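## Task

Rotate the tap with the purple handle, on the side arm of the clamped Schlenk flask, into its closed position, where the handle lies crosswise to the side arm. The flask has to stay clamped exactly as it is now, the stopper has to remain seated in the neck, and the stand must not be moved. The glass breaks easily, and breaking it means failure.

## Robot and tools

ROBOT. There are two arms, left_arm and right_arm. Each rides on its own carriage on one shared floor track: left_rail carries left_arm and is always the one toward +y, and right_rail carries right_arm. Each arm's base sits at x = 0, at y equal to its carriage's position_m, z = 0.04 m, facing +x. The fingers of left_arm are rigid. The fingers of right_arm can fold, so with that gripper, grip with the outer quarter of the pads nearest the tips.

FRAMES. The scene frame is fixed to the table. The table top is z = 0, +z is up, +x is the direction the arms face, and +y is to their left. The track runs along y at x = 0, and the table starts at x = 0.17 m. Each gripper's fingers point along its own +z axis and close along its own y axis. end_effector_position is the point between the pads when they are shut; the fingertips reach about 33 mm past it.

execute_actions takes {actions: [...], cameras}. Each action may contain rows, steps, until, and rail commands.
- rows: up to 15 rows, one per control step of 1/30 s. Each row has 18 numbers in [-1, 1], always for both arms, in this order: left dx, dy, dz, rx, ry, rz, left gripper position, force_limit, speed, then the same nine for the right arm.
- dx..rz are an offset, not a pose. They are measured from that arm's Hand target as it stood when the action began, along the Hand target's own axes. Every row counts from that same start, not from the previous row. 1.0 equals 0.6 m of travel or 180 degrees of turn. rx, ry, rz form one rotation vector. Six zeros hold the Hand target.
- Gripper position is absolute: +1 is fully open (140 mm), the pads touch near -0.8, and -1 closes until blocked. force_limit runs from -1 (about 14 N) to +1 (about 58 N). speed runs from -1 (about 30 mm/s) to +1 (about 250 mm/s); a faster close grips harder. To leave a gripper alone, resend its previous three numbers, because 0 is itself a command.
- steps: 1 to 450, default 15, with at least one per row. After the last row the arm keeps heading for that row's target.
- until: ends the action early on rail fields, e.g. {"left_rail": {"position_status": ["!=", "moving"]}}, or {"all": {"status": "ended"}}. A numeric value needs a comparison operator.
- Rail commands: {"left_rail": {"position_m": p, "speed_m_s": s, "acceleration_factor": a}} or {"stop": true}. position_m is an absolute place on the track: left_rail -0.8 to 1.5 m, right_rail -1.5 to 0.8 m. speed_m_s is 0.01 to 1, and acceleration_factor is 0.1 to 1. Keep the carriages at least 0.78 m apart, and let a carriage arrive before aiming its gripper at a scene point.
Any out-of-range value refuses the whole call. An empty actions list just reports the state.

move takes target, which is one 18-number row or a list of up to 15 rows, laid out exactly as above. Each offset counts from the Hand target at the move's start, and the paths are straight. speed is in m/s, 0.002 to 0.5 (default 0.25), either one value or one per target; turning is capped at twice that in rad/s. blend, in metres, rounds corners in a list. stop_force, from 3 to 40 N, ends an arm's path when it feels that much push; it is unreliable when the gripper rotates. zero (default true) re-zeros the wrist sensor first. blocking=false returns early, and cannot be combined with stop_force. A move lasts at most 10 s.

Other tools:
- wait {seconds 0 to 10} lets the scene run.
- stop brakes a running move.
- zoom_image {camera, region [x0,y0,x1,y1] pixels, at most 504x504} gives a closer view. The cameras are cam_high, cam_bench_left, cam_bench_mid, cam_bench_right, cam_left_wrist and cam_right_wrist, each 896x504.
- zero_wrist_force {arm} re-zeros that arm's force sensor.
- finished_scene {scene: the current number} ends the scene for good.

RESULTS. Each result gives per-arm end_effector_position (m), end_effector_quat_wxyz and velocities in the scene frame. Joint positions and velocities list rail, shoulder pan, shoulder lift, elbow, wrist 1, 2 and 3. There are joint torques, and Wrist force and torque in the gripper's own axes, plus a peak line. Hand target is the pose that the next offsets count from. Tool commands are also shown.
object_status: 0 moving, 1 blocked while opening, 2 blocked while closing (a grip), 3 reached the commanded position or the pads met.
position_measured is in counts: 3 is open, 75 is about 100 mm, 139 is 60 mm, 200 is 20 mm, and 230 means the pads have met.
Rail status values: moving, done, contact_stop, time_out, stopped, stopped_with_arm, stopped_for_other_arm, stopped_for_other_carriage. position_answer reads taken or not_taken.
A move adds a "move:" line, reading done, off_target, moving, held or fault, plus which limits acted.

LIMITS AND CAUTIONS. Each control step, the commanded pose is clipped to within 150 mm and 16 degrees of the measured pose. For smooth motion, raise offsets gradually over the rows. A force near 150 N on an arm, or contact torque reaching a joint's limit, stops that arm for 10 s; the limits are 141 N m for the shoulder and elbow and 26.3 N m for each wrist joint. The wrist joints push only about 14 N m, so turn the stiff tap gently, with the gripper's rotation centred on the tap axis. Avoid letting the arms touch each other. Never hit or lean on the glassware or stand, never pull the stopper, and never let anything fall off the table. Motors warn at 70 °C and brake at 85 °C, so do not hold strained poses for long.

Each tool is called in YAML: its name, and indented under it one key for each argument.

## Session

execute_actions:
  actions: []

Scene clock: 0.00 s.
left_arm: end_effector_position=(+0.3456, +0.8387, +0.5800) position_measured=3 object_status=3 end_effector_quat_wxyz=(+0.000, +1.000, +0.000, +0.000) | right_arm: end_effector_position=(+0.3456, -1.1254, +0.5800) position_measured=3 object_status=3 end_effector_quat_wxyz=(+0.000, +1.000, +0.000, +0.000)
Joint positions: left_arm=[0.811 -0.316 -1.725 0.971 -0.816 -1.571 2.826] | right_arm=[-1.153 -0.316 -1.725 0.971 -0.816 -1.571 2.826]
Joint velocities: within noise
Joint torques (N m): no reading
Wrist force (N): no reading
Wrist torque (N m): no reading
Wrist force, peak (N): no reading
Hand target: left_arm +0.3456, +0.8387, +0.5800; +0.000, +1.000, +0.000, +0.000 | right_arm +0.3456, -1.1254, +0.5800; +0.000, +1.000, +0.000, +0.000
Tool commands: left_gripper/position=+1.0 left_gripper/force_limit=+1.0 left_gripper/speed=+1.0 right_gripper/position=+1.0 right_gripper/force_limit=+1.0 right_gripper/speed=+1.0
left_rail: position_m=0.811 position_status=done
right_rail: position_m=-1.153 position_status=done

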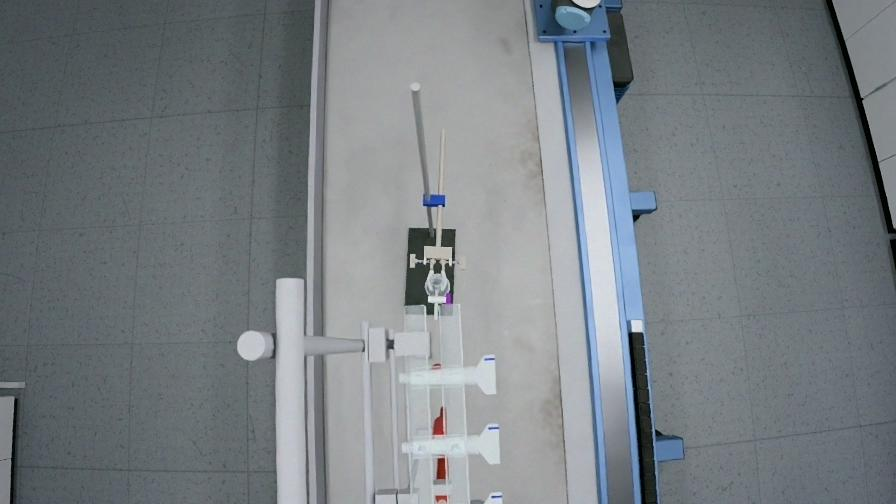

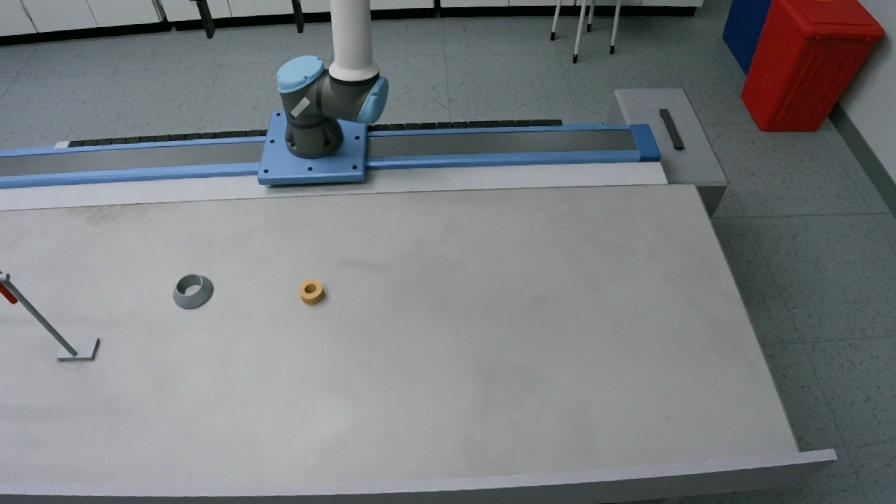

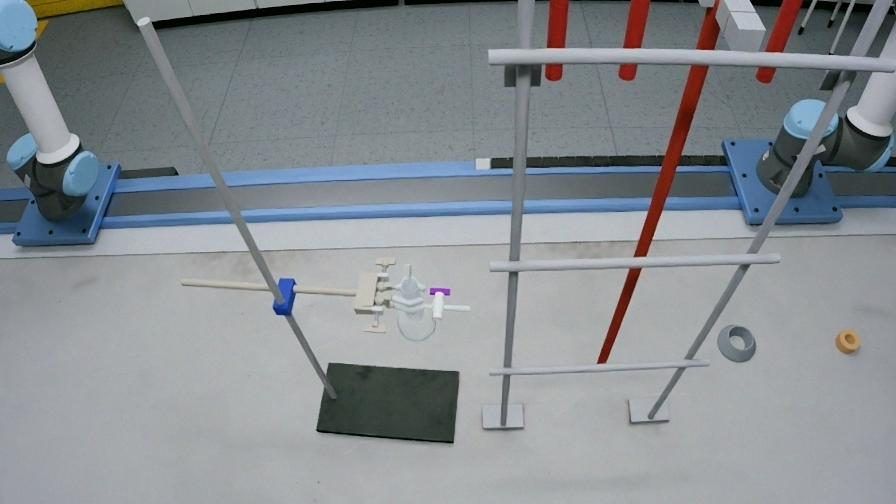

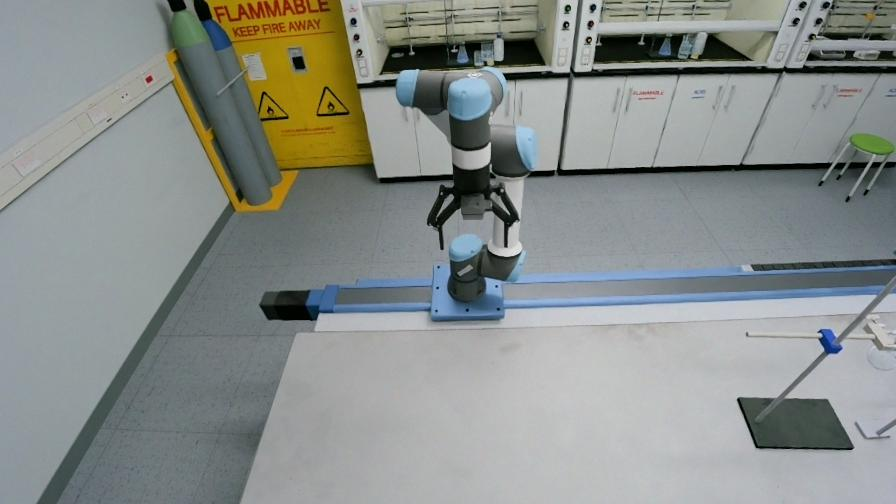

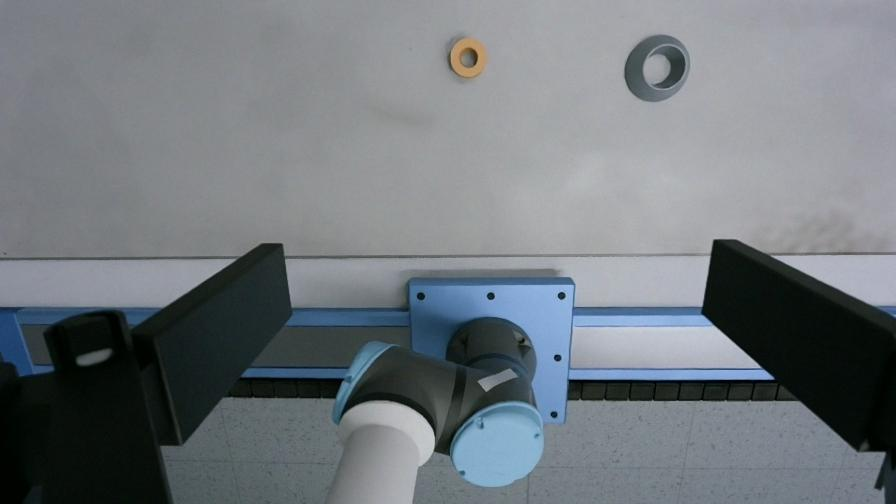

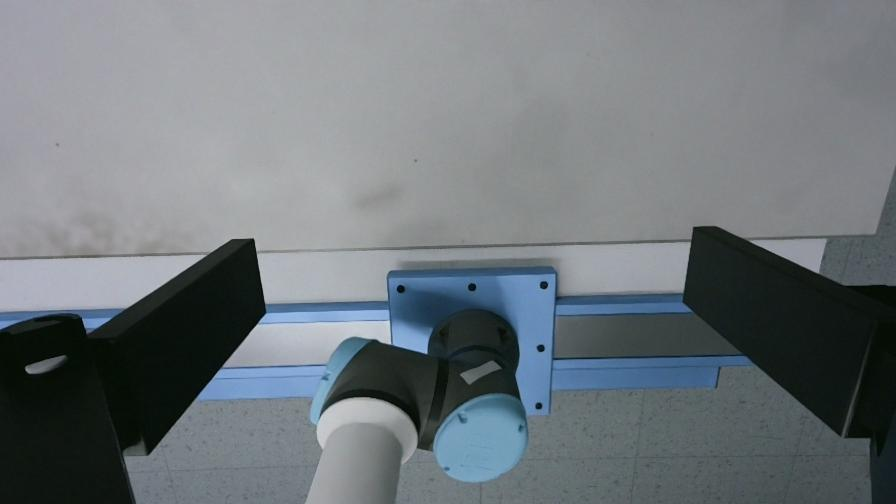

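zoom_image:
  camera: "cam_bench_mid"
  region: [330, 230, 500, 360]

zoom_image:
  camera: "cam_high"
  region: [380, 180, 510, 340]

zoom_image:
  camera: "cam_bench_right"
  region: [730, 280, 896, 460]

Scaled by 2.965.

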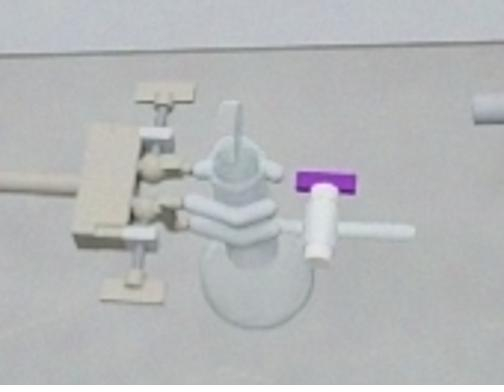

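Scaled by 3.150.

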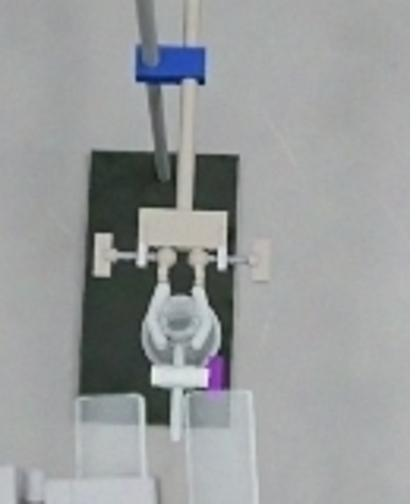

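Scaled by 2.800.

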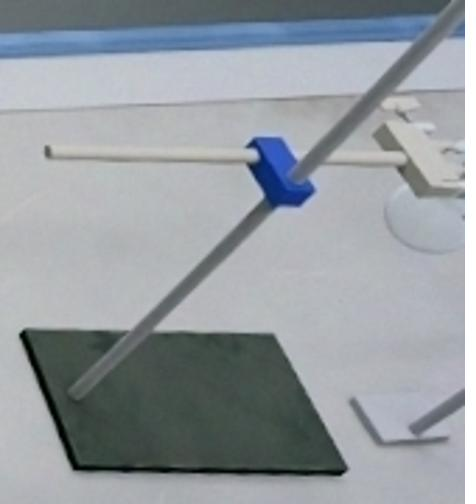

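zoom_image:
  camera: "cam_bench_mid"
  region: [405, 270, 475, 325]

zoom_image:
  camera: "cam_high"
  region: [410, 270, 470, 330]

zoom_image:
  camera: "cam_bench_mid"
  region: [460, 0, 896, 430]

Scaled by 7.200.

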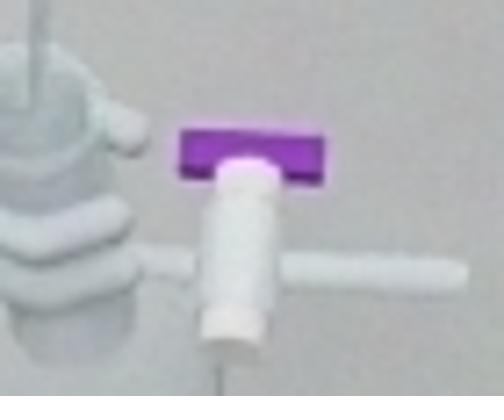

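Scaled by 8.400.

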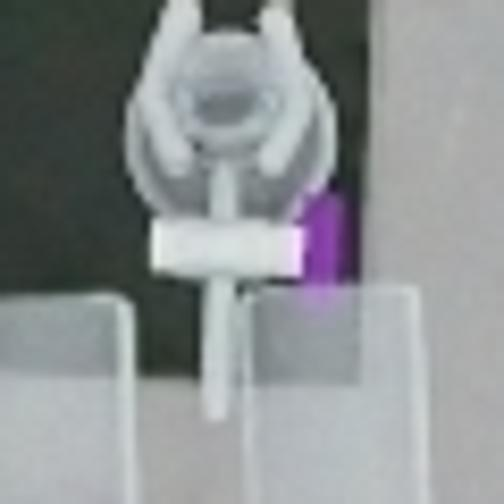

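Scaled by 1.156.

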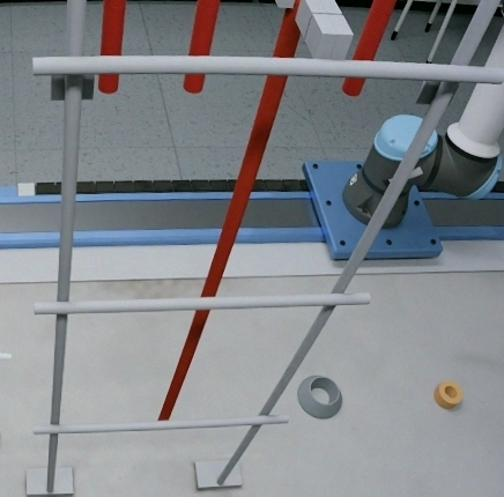

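execute_actions:
  actions:
    - {"left_rail": {"position_m": -0.36}, "right_rail": {"position_m": -1.35}, "steps": 90, "until": {"left_rail": {"position_status": ["!=", "moving"]}}}
  cameras: []

move:
  target: [0.0907, -0.4338, 0.3367, -0.3849, 0.3849, -0.3849, -0.3, -1, 0, 0, 0, 0, 0, 0, 0, 1, 1, 1]
  speed: 0.45
  cameras: ["cam_left_wrist", "cam_bench_mid", "cam_high"]

Scene clock: 25.63 s.
left_arm: end_effector_position=(+0.3456, -0.3327, +0.5800) position_measured=3 object_status=3 end_effector_quat_wxyz=(+0.000, +1.000, +0.000, +0.000) | right_arm: end_effector_position=(+0.3456, -1.3228, +0.5800) position_measured=3 object_status=3 end_effector_quat_wxyz=(+0.000, +1.000, +0.000, +0.000)
Joint positions: left_arm=[-0.36 -0.316 -1.725 0.971 -0.816 -1.571 2.826] | right_arm=[-1.35 -0.316 -1.725 0.971 -0.816 -1.571 2.826]
Joint velocities: within noise
Joint torques (N m): left_arm=[0.02 -12.9 -17.94 -3.93 0.15 0.13] | right_arm=[-0.02 -11.55 -18.04 -3.56 0.22 0.09]
Wrist force (N): left_arm=[0.0 0.0 0.4] | right_arm=[-0.2 0.2 -0.1]
Wrist torque (N m): left_arm=[0.00 0.00 0.00] | right_arm=[0.05 0.05 0.00]
Wrist force, peak (N): left_arm=[-0.2 -3.2 0.6] | right_arm=[0.3 3.1 -0.4]
Hand target: left_arm +0.3456, -0.3327, +0.5800; +0.000, +1.000, +0.000, +0.000 | right_arm +0.3456, -1.3228, +0.5800; +0.000, +1.000, +0.000, +0.000
Tool commands: left_gripper/position=+1.0 left_gripper/force_limit=+1.0 left_gripper/speed=+1.0 right_gripper/position=+1.0 right_gripper/force_limit=+1.0 right_gripper/speed=+1.0
left_rail: position_m=-0.360 position_status=done
right_rail: position_m=-1.350 position_status=done
No camera images: "cameras" was empty.

Scene clock: 29.17 s.
left_arm: end_effector_position=(+0.4000, -0.0725, +0.3780) position_measured=167 object_status=3 end_effector_quat_wxyz=(+0.500, +0.500, +0.500, +0.500) | right_arm: end_effector_position=(+0.3456, -1.3228, +0.5800) position_measured=3 object_status=3 end_effector_quat_wxyz=(+0.000, +1.000, +0.000, +0.000)
Joint positions: left_arm=[-0.36 0.812 -1.387 2.446 -4.201 -2.383 1.571] | right_arm=[-1.35 -0.316 -1.725 0.971 -0.816 -1.571 2.826]
Joint velocities: within noise
Joint torques (N m): left_arm=[-11.65 -14.69 -3.25 -3.93 1.63 -1.68] | right_arm=[0.8 -12.47 -16.76 -3.7 0.21 0.14]
Wrist force (N): left_arm=[1.4 0.4 3.1] | right_arm=[-0.2 0.3 -0.1]
Wrist torque (N m): left_arm=[-0.90 0.12 -0.51] | right_arm=[0.06 0.04 -0.01]
Wrist force, peak (N): left_arm=[1.5 0.2 3.7] | right_arm=[0.4 0.3 -0.6]
Hand target: left_arm +0.4000, -0.0725, +0.3780; +0.500, +0.500, +0.500, +0.500 | right_arm +0.3456, -1.3228, +0.5800; +0.000, +1.000, +0.000, +0.000
Off the commanded pose: left_arm 0.000 m, 0 deg | right_arm 0.000 m, 0 deg.
left_rail: position_m=-0.360 position_status=done
right_rail: position_m=-1.350 position_status=done
move: done; limits=paced
camera_calibration:
cam_left_wrist: T_world_to_cam=[[0.0472034, -0.0265577, 0.998532, -0.382063], [-0.297245, -0.954734, -0.0113412, 0.0694714], [0.953634, -0.296274, -0.0529608, -0.240092], [0, 0, 0, 1]] pos_world=[0.267644, -0.0149528, 0.369575]
Images, in order (width x height): cam_high 896x504, cam_bench_mid 896x504, cam_left_wrist 896x504.

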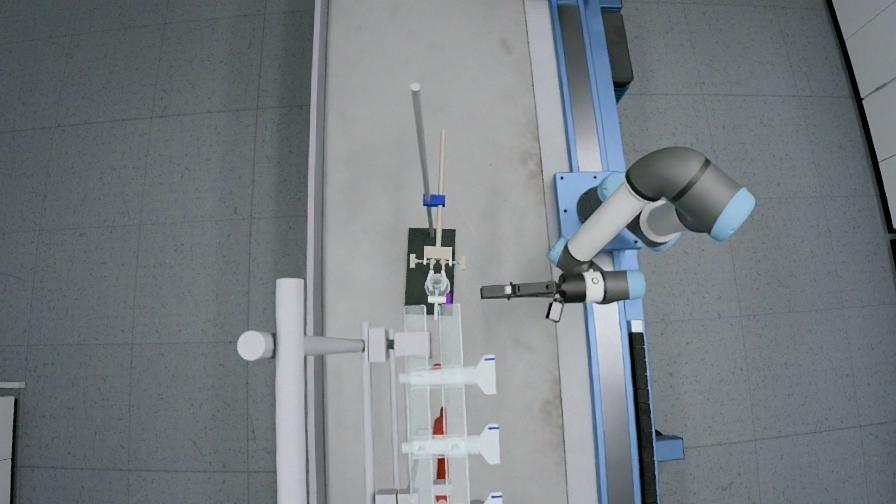

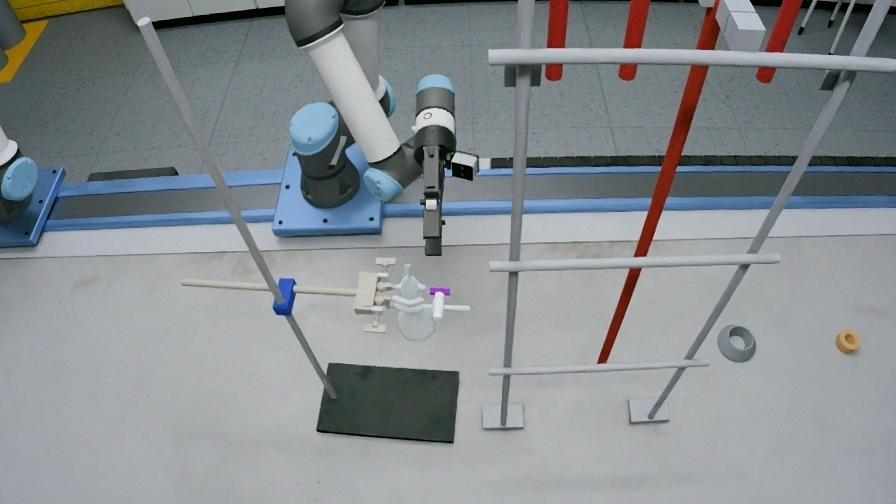

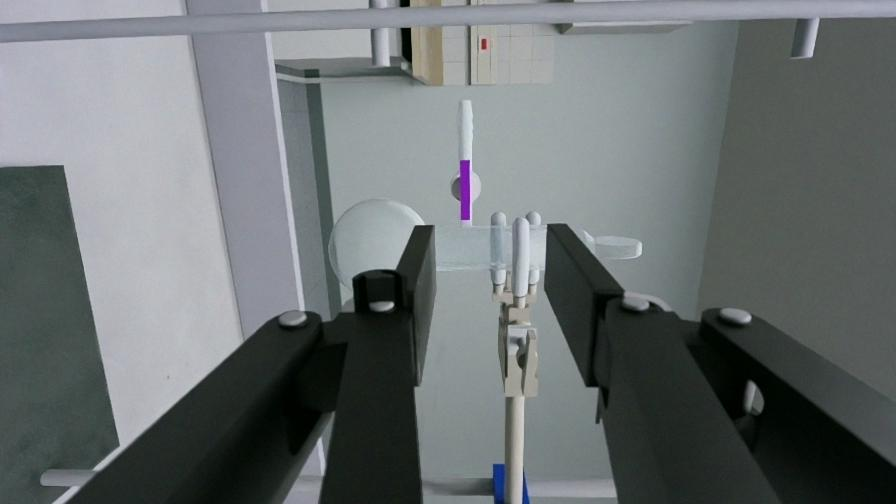

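zoom_image:
  camera: "cam_left_wrist"
  region: [400, 90, 580, 320]

Scaled by 2.191.

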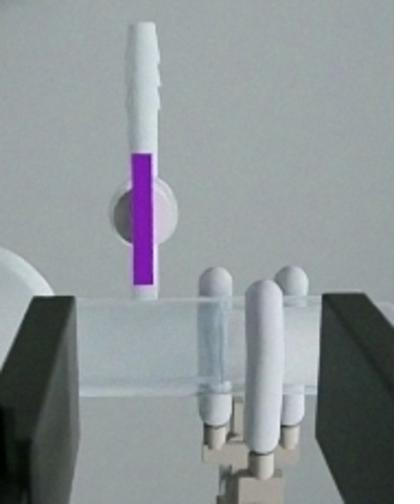

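zoom_image:
  camera: "cam_bench_mid"
  region: [400, 220, 480, 310]

zoom_image:
  camera: "cam_high"
  region: [420, 260, 520, 330]

Scaled by 5.600.

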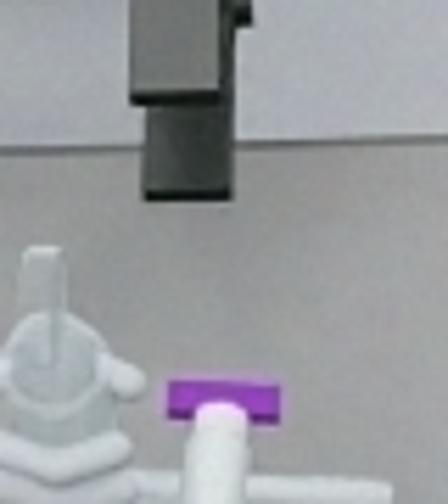

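Scaled by 5.040.

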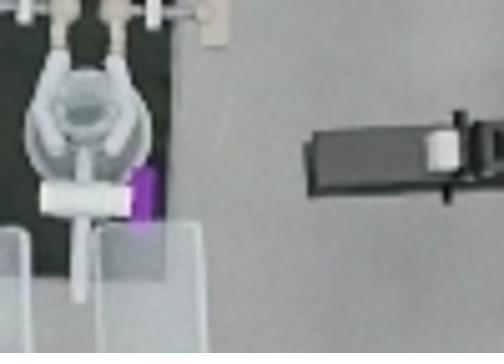

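move:
  target: [0.030, -0.016, 0.0917, 0, 0, 0, -0.3, -1, 0, 0, 0, 0, 0, 0, 0, 1, 1, 1]
  speed: 0.12
  cameras: ["cam_left_wrist", "cam_bench_mid"]

zoom_image:
  camera: "cam_left_wrist"
  region: [400, 120, 580, 320]

zoom_image:
  camera: "cam_bench_mid"
  region: [400, 240, 480, 320]

Scene clock: 35.83 s.
left_arm: end_effector_position=(+0.4549, -0.0545, +0.3684) position_measured=167 object_status=3 end_effector_quat_wxyz=(+0.500, +0.500, +0.500, +0.500) | right_arm: end_effector_position=(+0.3456, -1.3228, +0.5800) position_measured=3 object_status=3 end_effector_quat_wxyz=(+0.000, +1.000, +0.000, +0.000)
Joint positions: left_arm=[-0.36 0.725 -1.289 2.348 -4.201 -2.296 1.571] | right_arm=[-1.35 -0.316 -1.725 0.971 -0.816 -1.571 2.826]
Joint velocities: within noise
Joint torques (N m): left_arm=[-11.38 -17.73 -24.13 -0.24 1.62 -1.8] | right_arm=[-0.21 -12.99 -14.48 -3.69 0.19 0.18]
Wrist force (N): left_arm=[1.4 0.5 3.7] | right_arm=[0.3 0.5 -0.1]
Wrist torque (N m): left_arm=[-0.86 0.10 -0.51] | right_arm=[0.11 -0.06 -0.01]
Wrist force, peak (N): left_arm=[1.7 0.2 4.7] | right_arm=[-0.3 0.5 -0.4]
Hand target: left_arm +0.4550, -0.0545, +0.3684; +0.500, +0.500, +0.500, +0.500 | right_arm +0.3456, -1.3228, +0.5800; +0.000, +1.000, +0.000, +0.000
Off the commanded pose: left_arm 0.000 m, 0 deg | right_arm 0.000 m, 0 deg.
left_rail: position_m=-0.360 position_status=done
right_rail: position_m=-1.350 position_status=done
move: done
camera_calibration:
cam_left_wrist: T_world_to_cam=[[0.0470896, -0.0265816, 0.998537, -0.374553], [-0.297208, -0.954745, -0.0113999, 0.102879], [0.953651, -0.296236, -0.0528588, -0.287663], [0, 0, 0, 1]] pos_world=[0.322544, 0.0030509, 0.359972]
Images, in order (width x height): cam_bench_mid 896x504, cam_left_wrist 896x504.

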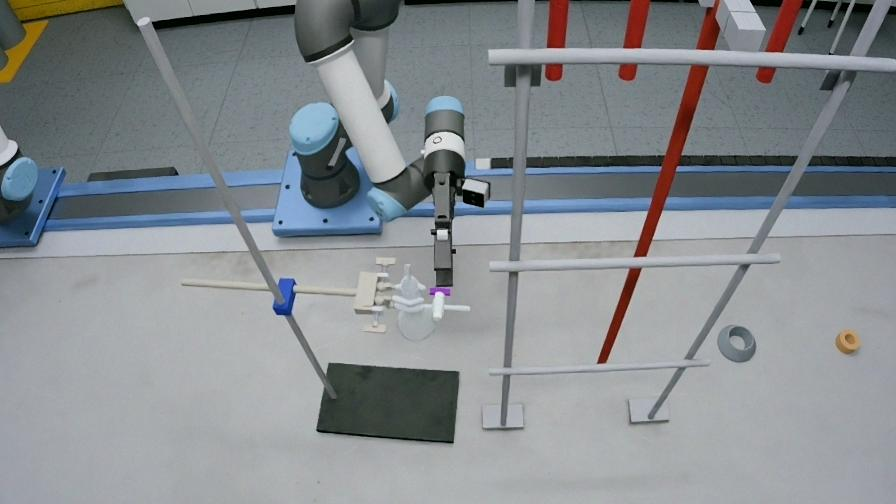

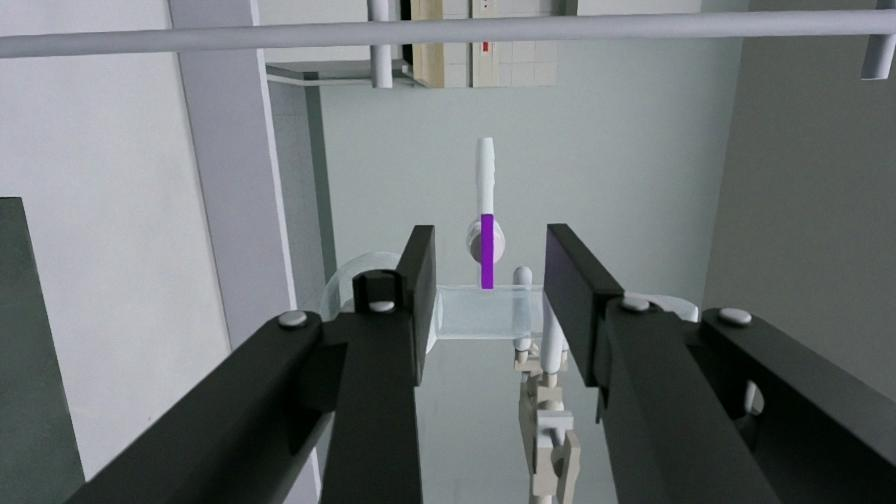

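Scaled by 2.520.

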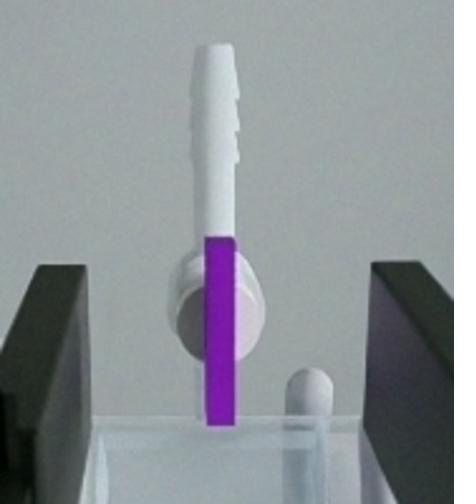

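Scaled by 6.300.

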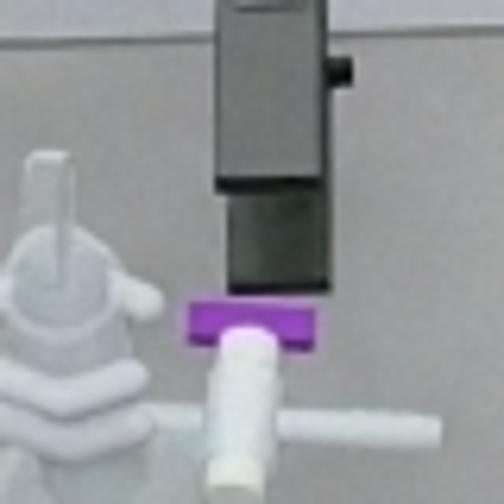

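zoom_image:
  camera: "cam_left_wrist"
  region: [400, 200, 500, 400]

zoom_image:
  camera: "cam_left_wrist"
  region: [500, 200, 640, 400]

Scaled by 2.520.

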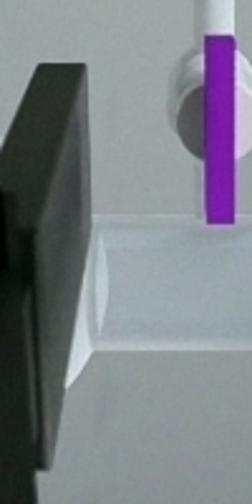

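Scaled by 2.520.

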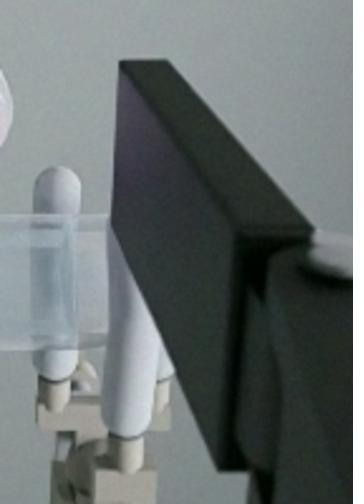

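move:
  target: [-0.0087, -0.0008, 0.0417, 0, 0, 0, -0.3, -1, 0, 0, 0, 0, 0, 0, 0, 1, 1, 1]
  speed: 0.06
  stop_force: 8
  cameras: ["cam_left_wrist", "cam_bench_mid", "cam_high"]

zoom_image:
  camera: "cam_left_wrist"
  region: [400, 180, 600, 380]

zoom_image:
  camera: "cam_bench_mid"
  region: [405, 260, 475, 330]

zoom_image:
  camera: "cam_high"
  region: [420, 260, 500, 330]

Scene clock: 42.67 s.
left_arm: end_effector_position=(+0.4801, -0.0597, +0.3679) position_measured=167 object_status=3 end_effector_quat_wxyz=(+0.500, +0.500, +0.500, +0.500) | right_arm: end_effector_position=(+0.3456, -1.3228, +0.5800) position_measured=3 object_status=3 end_effector_quat_wxyz=(+0.000, +1.000, +0.000, +0.000)
Joint positions: left_arm=[-0.36 0.661 -1.275 2.329 -4.195 -2.232 1.571] | right_arm=[-1.35 -0.316 -1.725 0.971 -0.816 -1.571 2.826]
Joint velocities: within noise
Joint torques (N m): left_arm=[-11.66 -19.04 -23.4 -0.44 1.56 -1.53] | right_arm=[-0.71 -13 -15.07 -3.68 0.24 0.32]
Wrist force (N): left_arm=[1.4 0.3 3.5] | right_arm=[0.1 0.3 -0.1]
Wrist torque (N m): left_arm=[-0.90 0.12 -0.51] | right_arm=[0.08 -0.01 -0.01]
Wrist force, peak (N): left_arm=[1.1 0.5 4.1] | right_arm=[0.1 0.5 -0.4]
Hand target: left_arm +0.4801, -0.0597, +0.3679; +0.500, +0.500, +0.500, +0.500 | right_arm +0.3456, -1.3228, +0.5800; +0.000, +1.000, +0.000, +0.000
Off the commanded pose: left_arm 0.000 m, 0 deg | right_arm 0.000 m, 0 deg.
left_rail: position_m=-0.360 position_status=done
right_rail: position_m=-1.350 position_status=done
move: done
camera_calibration:
cam_left_wrist: T_world_to_cam=[[0.0470775, -0.0265535, 0.998538, -0.375374], [-0.297208, -0.954745, -0.0113766, 0.105401], [0.953651, -0.296238, -0.0528389, -0.313211], [0, 0, 0, 1]] pos_world=[0.347691, -0.00212102, 0.359475]
Images, in order (width x height): cam_high 896x504, cam_bench_mid 896x504, cam_left_wrist 896x504.

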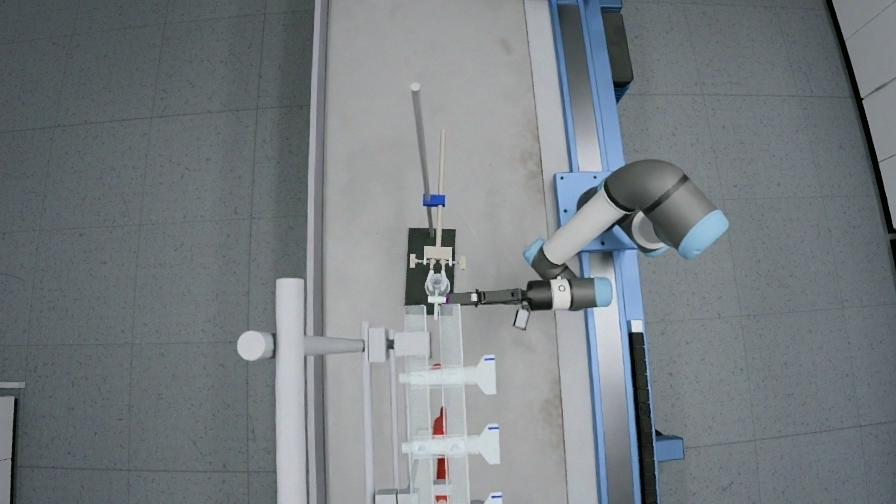

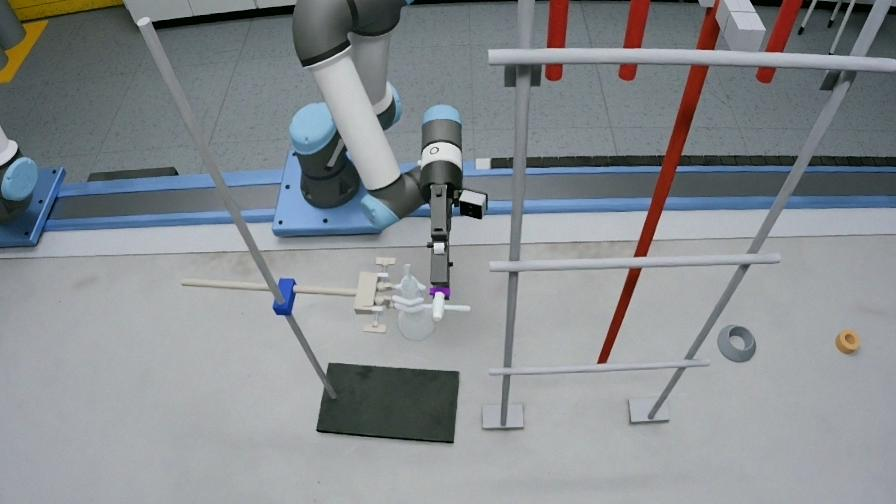

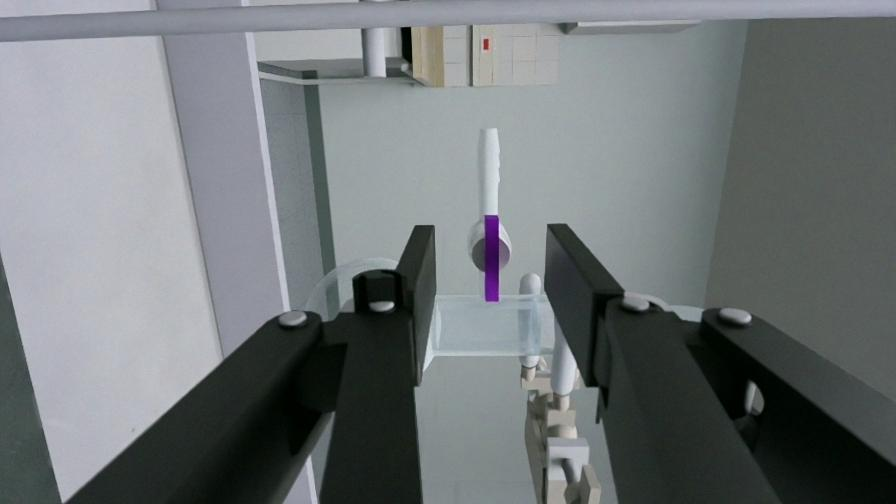

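Scaled by 2.520.

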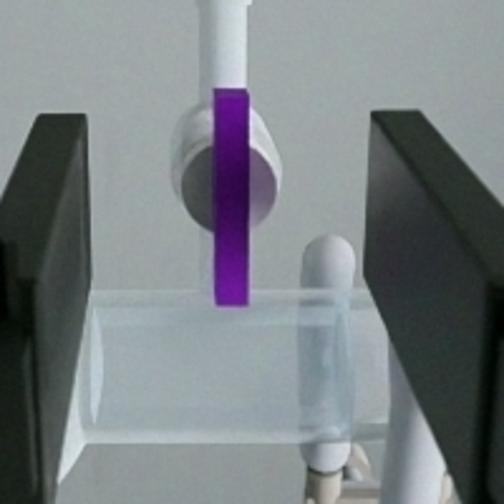

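Scaled by 7.200.

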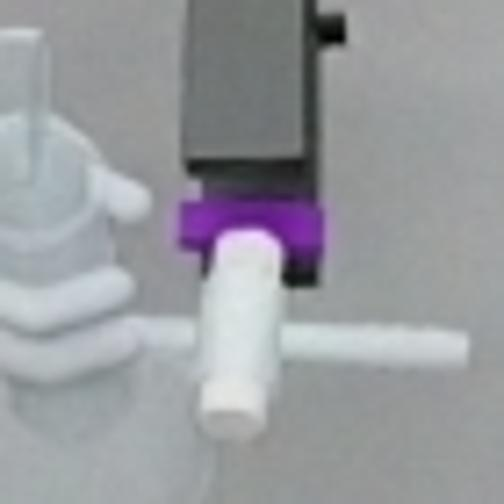

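Scaled by 6.300.

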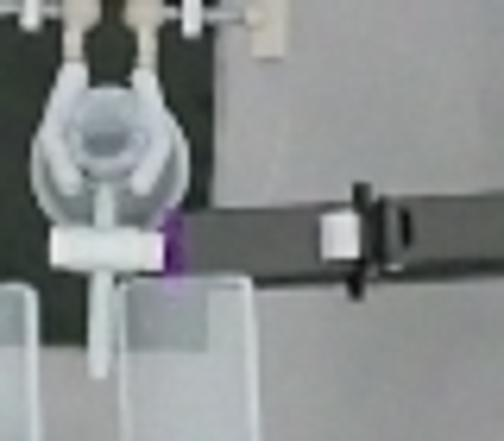

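zero_wrist_force:
  arm: "left_arm"

move:
  target:
    - [0, 0, 0.0067, 0, 0, 0, -0.3, -1, 0, 0, 0, 0, 0, 0, 0, 1, 1, 1]
    - [0, 0, 0.0067, 0, 0, 0, -1, -1, -1, 0, 0, 0, 0, 0, 0, 1, 1, 1]
  speed: 0.05
  cameras: ["cam_left_wrist", "cam_bench_mid"]

zoom_image:
  camera: "cam_bench_mid"
  region: [385, 250, 475, 340]

zoom_image:
  camera: "cam_left_wrist"
  region: [400, 180, 600, 380]

Wrist force sensor zeroed.

Scene clock: 48.00 s.
left_arm: end_effector_position=(+0.4841, -0.0597, +0.3679) position_measured=223 object_status=2 end_effector_quat_wxyz=(+0.500, +0.500, +0.500, +0.500) | right_arm: end_effector_position=(+0.3456, -1.3228, +0.5800) position_measured=3 object_status=3 end_effector_quat_wxyz=(+0.000, +1.000, +0.000, +0.000)
Joint positions: left_arm=[-0.36 0.653 -1.272 2.323 -4.193 -2.224 1.571] | right_arm=[-1.35 -0.316 -1.725 0.971 -0.816 -1.571 2.826]
Joint velocities: within noise
Joint torques (N m): left_arm=[-12.23 -18.97 -21.97 -0.48 0.63 -1.62] | right_arm=[0.67 -13.2 -15.22 -3.8 0.12 0.17]
Wrist force (N, zeroed by zero_wrist_force on left_arm): left_arm=[0.2 3.8 -0.5] | right_arm=[-0.2 0.5 -0.1]
Wrist torque (N m, zeroed by zero_wrist_force on left_arm): left_arm=[-0.11 0.00 -0.10] | right_arm=[0.11 0.05 0.00]
Wrist force, peak (N, zeroed by zero_wrist_force on left_arm): left_arm=[0.2 4.1 -0.6] | right_arm=[0.6 0.5 0.0]
Hand target: left_arm +0.4841, -0.0597, +0.3679; +0.500, +0.500, +0.500, +0.500 | right_arm +0.3456, -1.3228, +0.5800; +0.000, +1.000, +0.000, +0.000
Off the commanded pose: left_arm 0.000 m, 0 deg | right_arm 0.000 m, 0 deg.
left_rail: position_m=-0.360 position_status=done
right_rail: position_m=-1.350 position_status=done
move: done
camera_calibration:
cam_left_wrist: T_world_to_cam=[[0.0470769, -0.0265474, 0.998538, -0.375563], [-0.297176, -0.954755, -0.0113728, 0.106589], [0.953661, -0.296206, -0.0528362, -0.317046], [0, 0, 0, 1]] pos_world=[0.35171, -0.00211499, 0.359475]
Images, in order (width x height): cam_bench_mid 896x504, cam_left_wrist 896x504.

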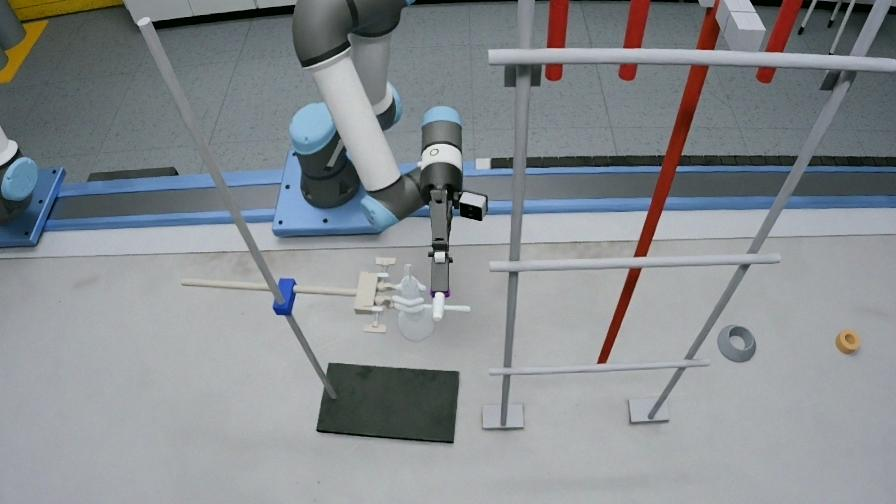

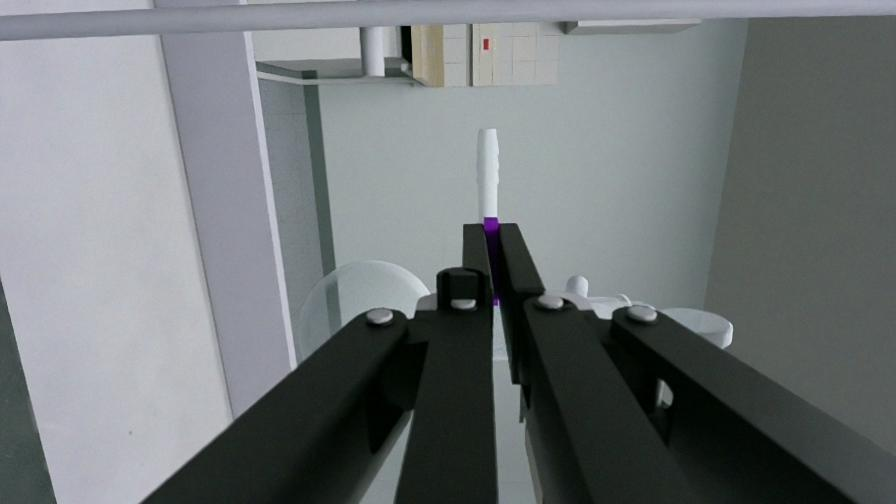

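Scaled by 5.600.

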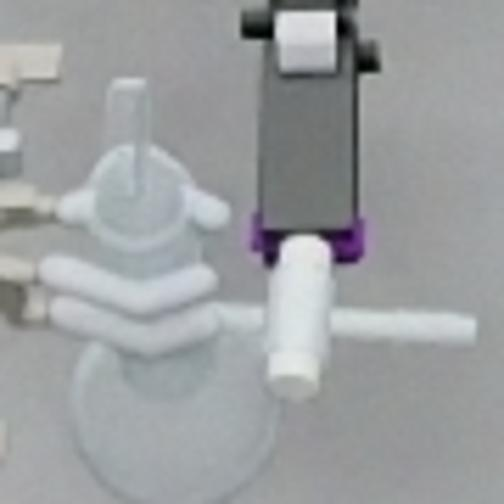

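Scaled by 2.520.

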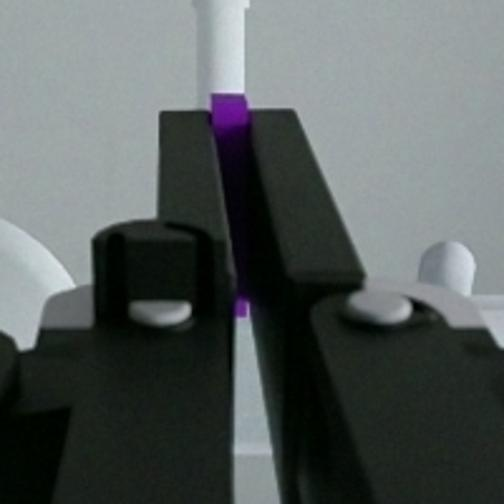

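move:
  target: [0, 0.0005, 0, 0, 0, 0.1111, -1, -1, -1, 0, 0, 0, 0, 0, 0, 1, 1, 1]
  speed: 0.2
  cameras: ["cam_bench_mid"]

zoom_image:
  camera: "cam_bench_mid"
  region: [385, 250, 475, 340]

Scene clock: 50.30 s.
left_arm: end_effector_position=(+0.4841, -0.0597, +0.3682) position_measured=223 object_status=2 end_effector_quat_wxyz=(+0.406, +0.579, +0.406, +0.579) | right_arm: end_effector_position=(+0.3456, -1.3228, +0.5800) position_measured=3 object_status=3 end_effector_quat_wxyz=(+0.000, +1.000, +0.000, +0.000)
Joint positions: left_arm=[-0.36 0.653 -1.273 2.323 -4.192 -2.224 1.92] | right_arm=[-1.35 -0.316 -1.725 0.971 -0.816 -1.571 2.826]
Joint velocities: within noise
Joint torques (N m): left_arm=[-5.14 -33.36 -2.54 0.54 0.83 2.51] | right_arm=[0.76 -13.06 -15.1 -3.58 0.14 0.22]
Wrist force (N, zeroed by zero_wrist_force on left_arm): left_arm=[2.6 1.7 -0.5] | right_arm=[0.3 0.2 -0.2]
Wrist torque (N m, zeroed by zero_wrist_force on left_arm): left_arm=[-0.21 -0.05 0.02] | right_arm=[0.04 -0.06 -0.01]
Wrist force, peak (N, zeroed by zero_wrist_force on left_arm): left_arm=[0.8 4.2 -0.4] | right_arm=[0.4 0.5 -0.1]
Hand target: left_arm +0.4841, -0.0597, +0.3682; +0.406, +0.579, +0.406, +0.579 | right_arm +0.3456, -1.3228, +0.5800; +0.000, +1.000, +0.000, +0.000
Off the commanded pose: left_arm 0.000 m, 0 deg | right_arm 0.000 m, 0 deg.
left_rail: position_m=-0.360 position_status=done
right_rail: position_m=-1.350 position_status=done
move: done
Images, in order (width x height): cam_bench_mid 896x504.

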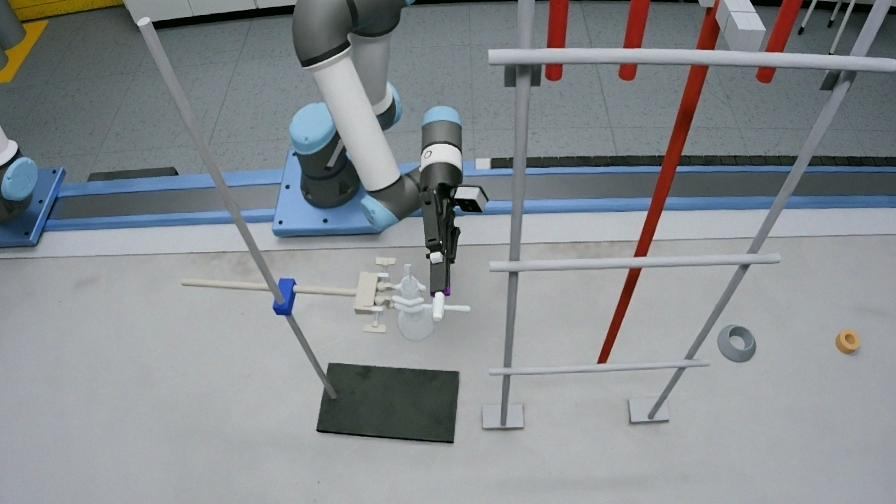

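Scaled by 5.600.

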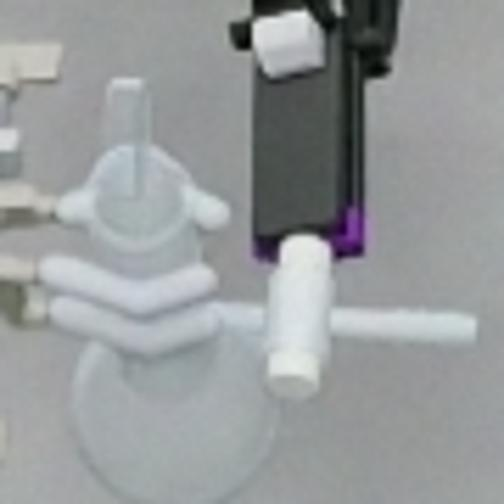

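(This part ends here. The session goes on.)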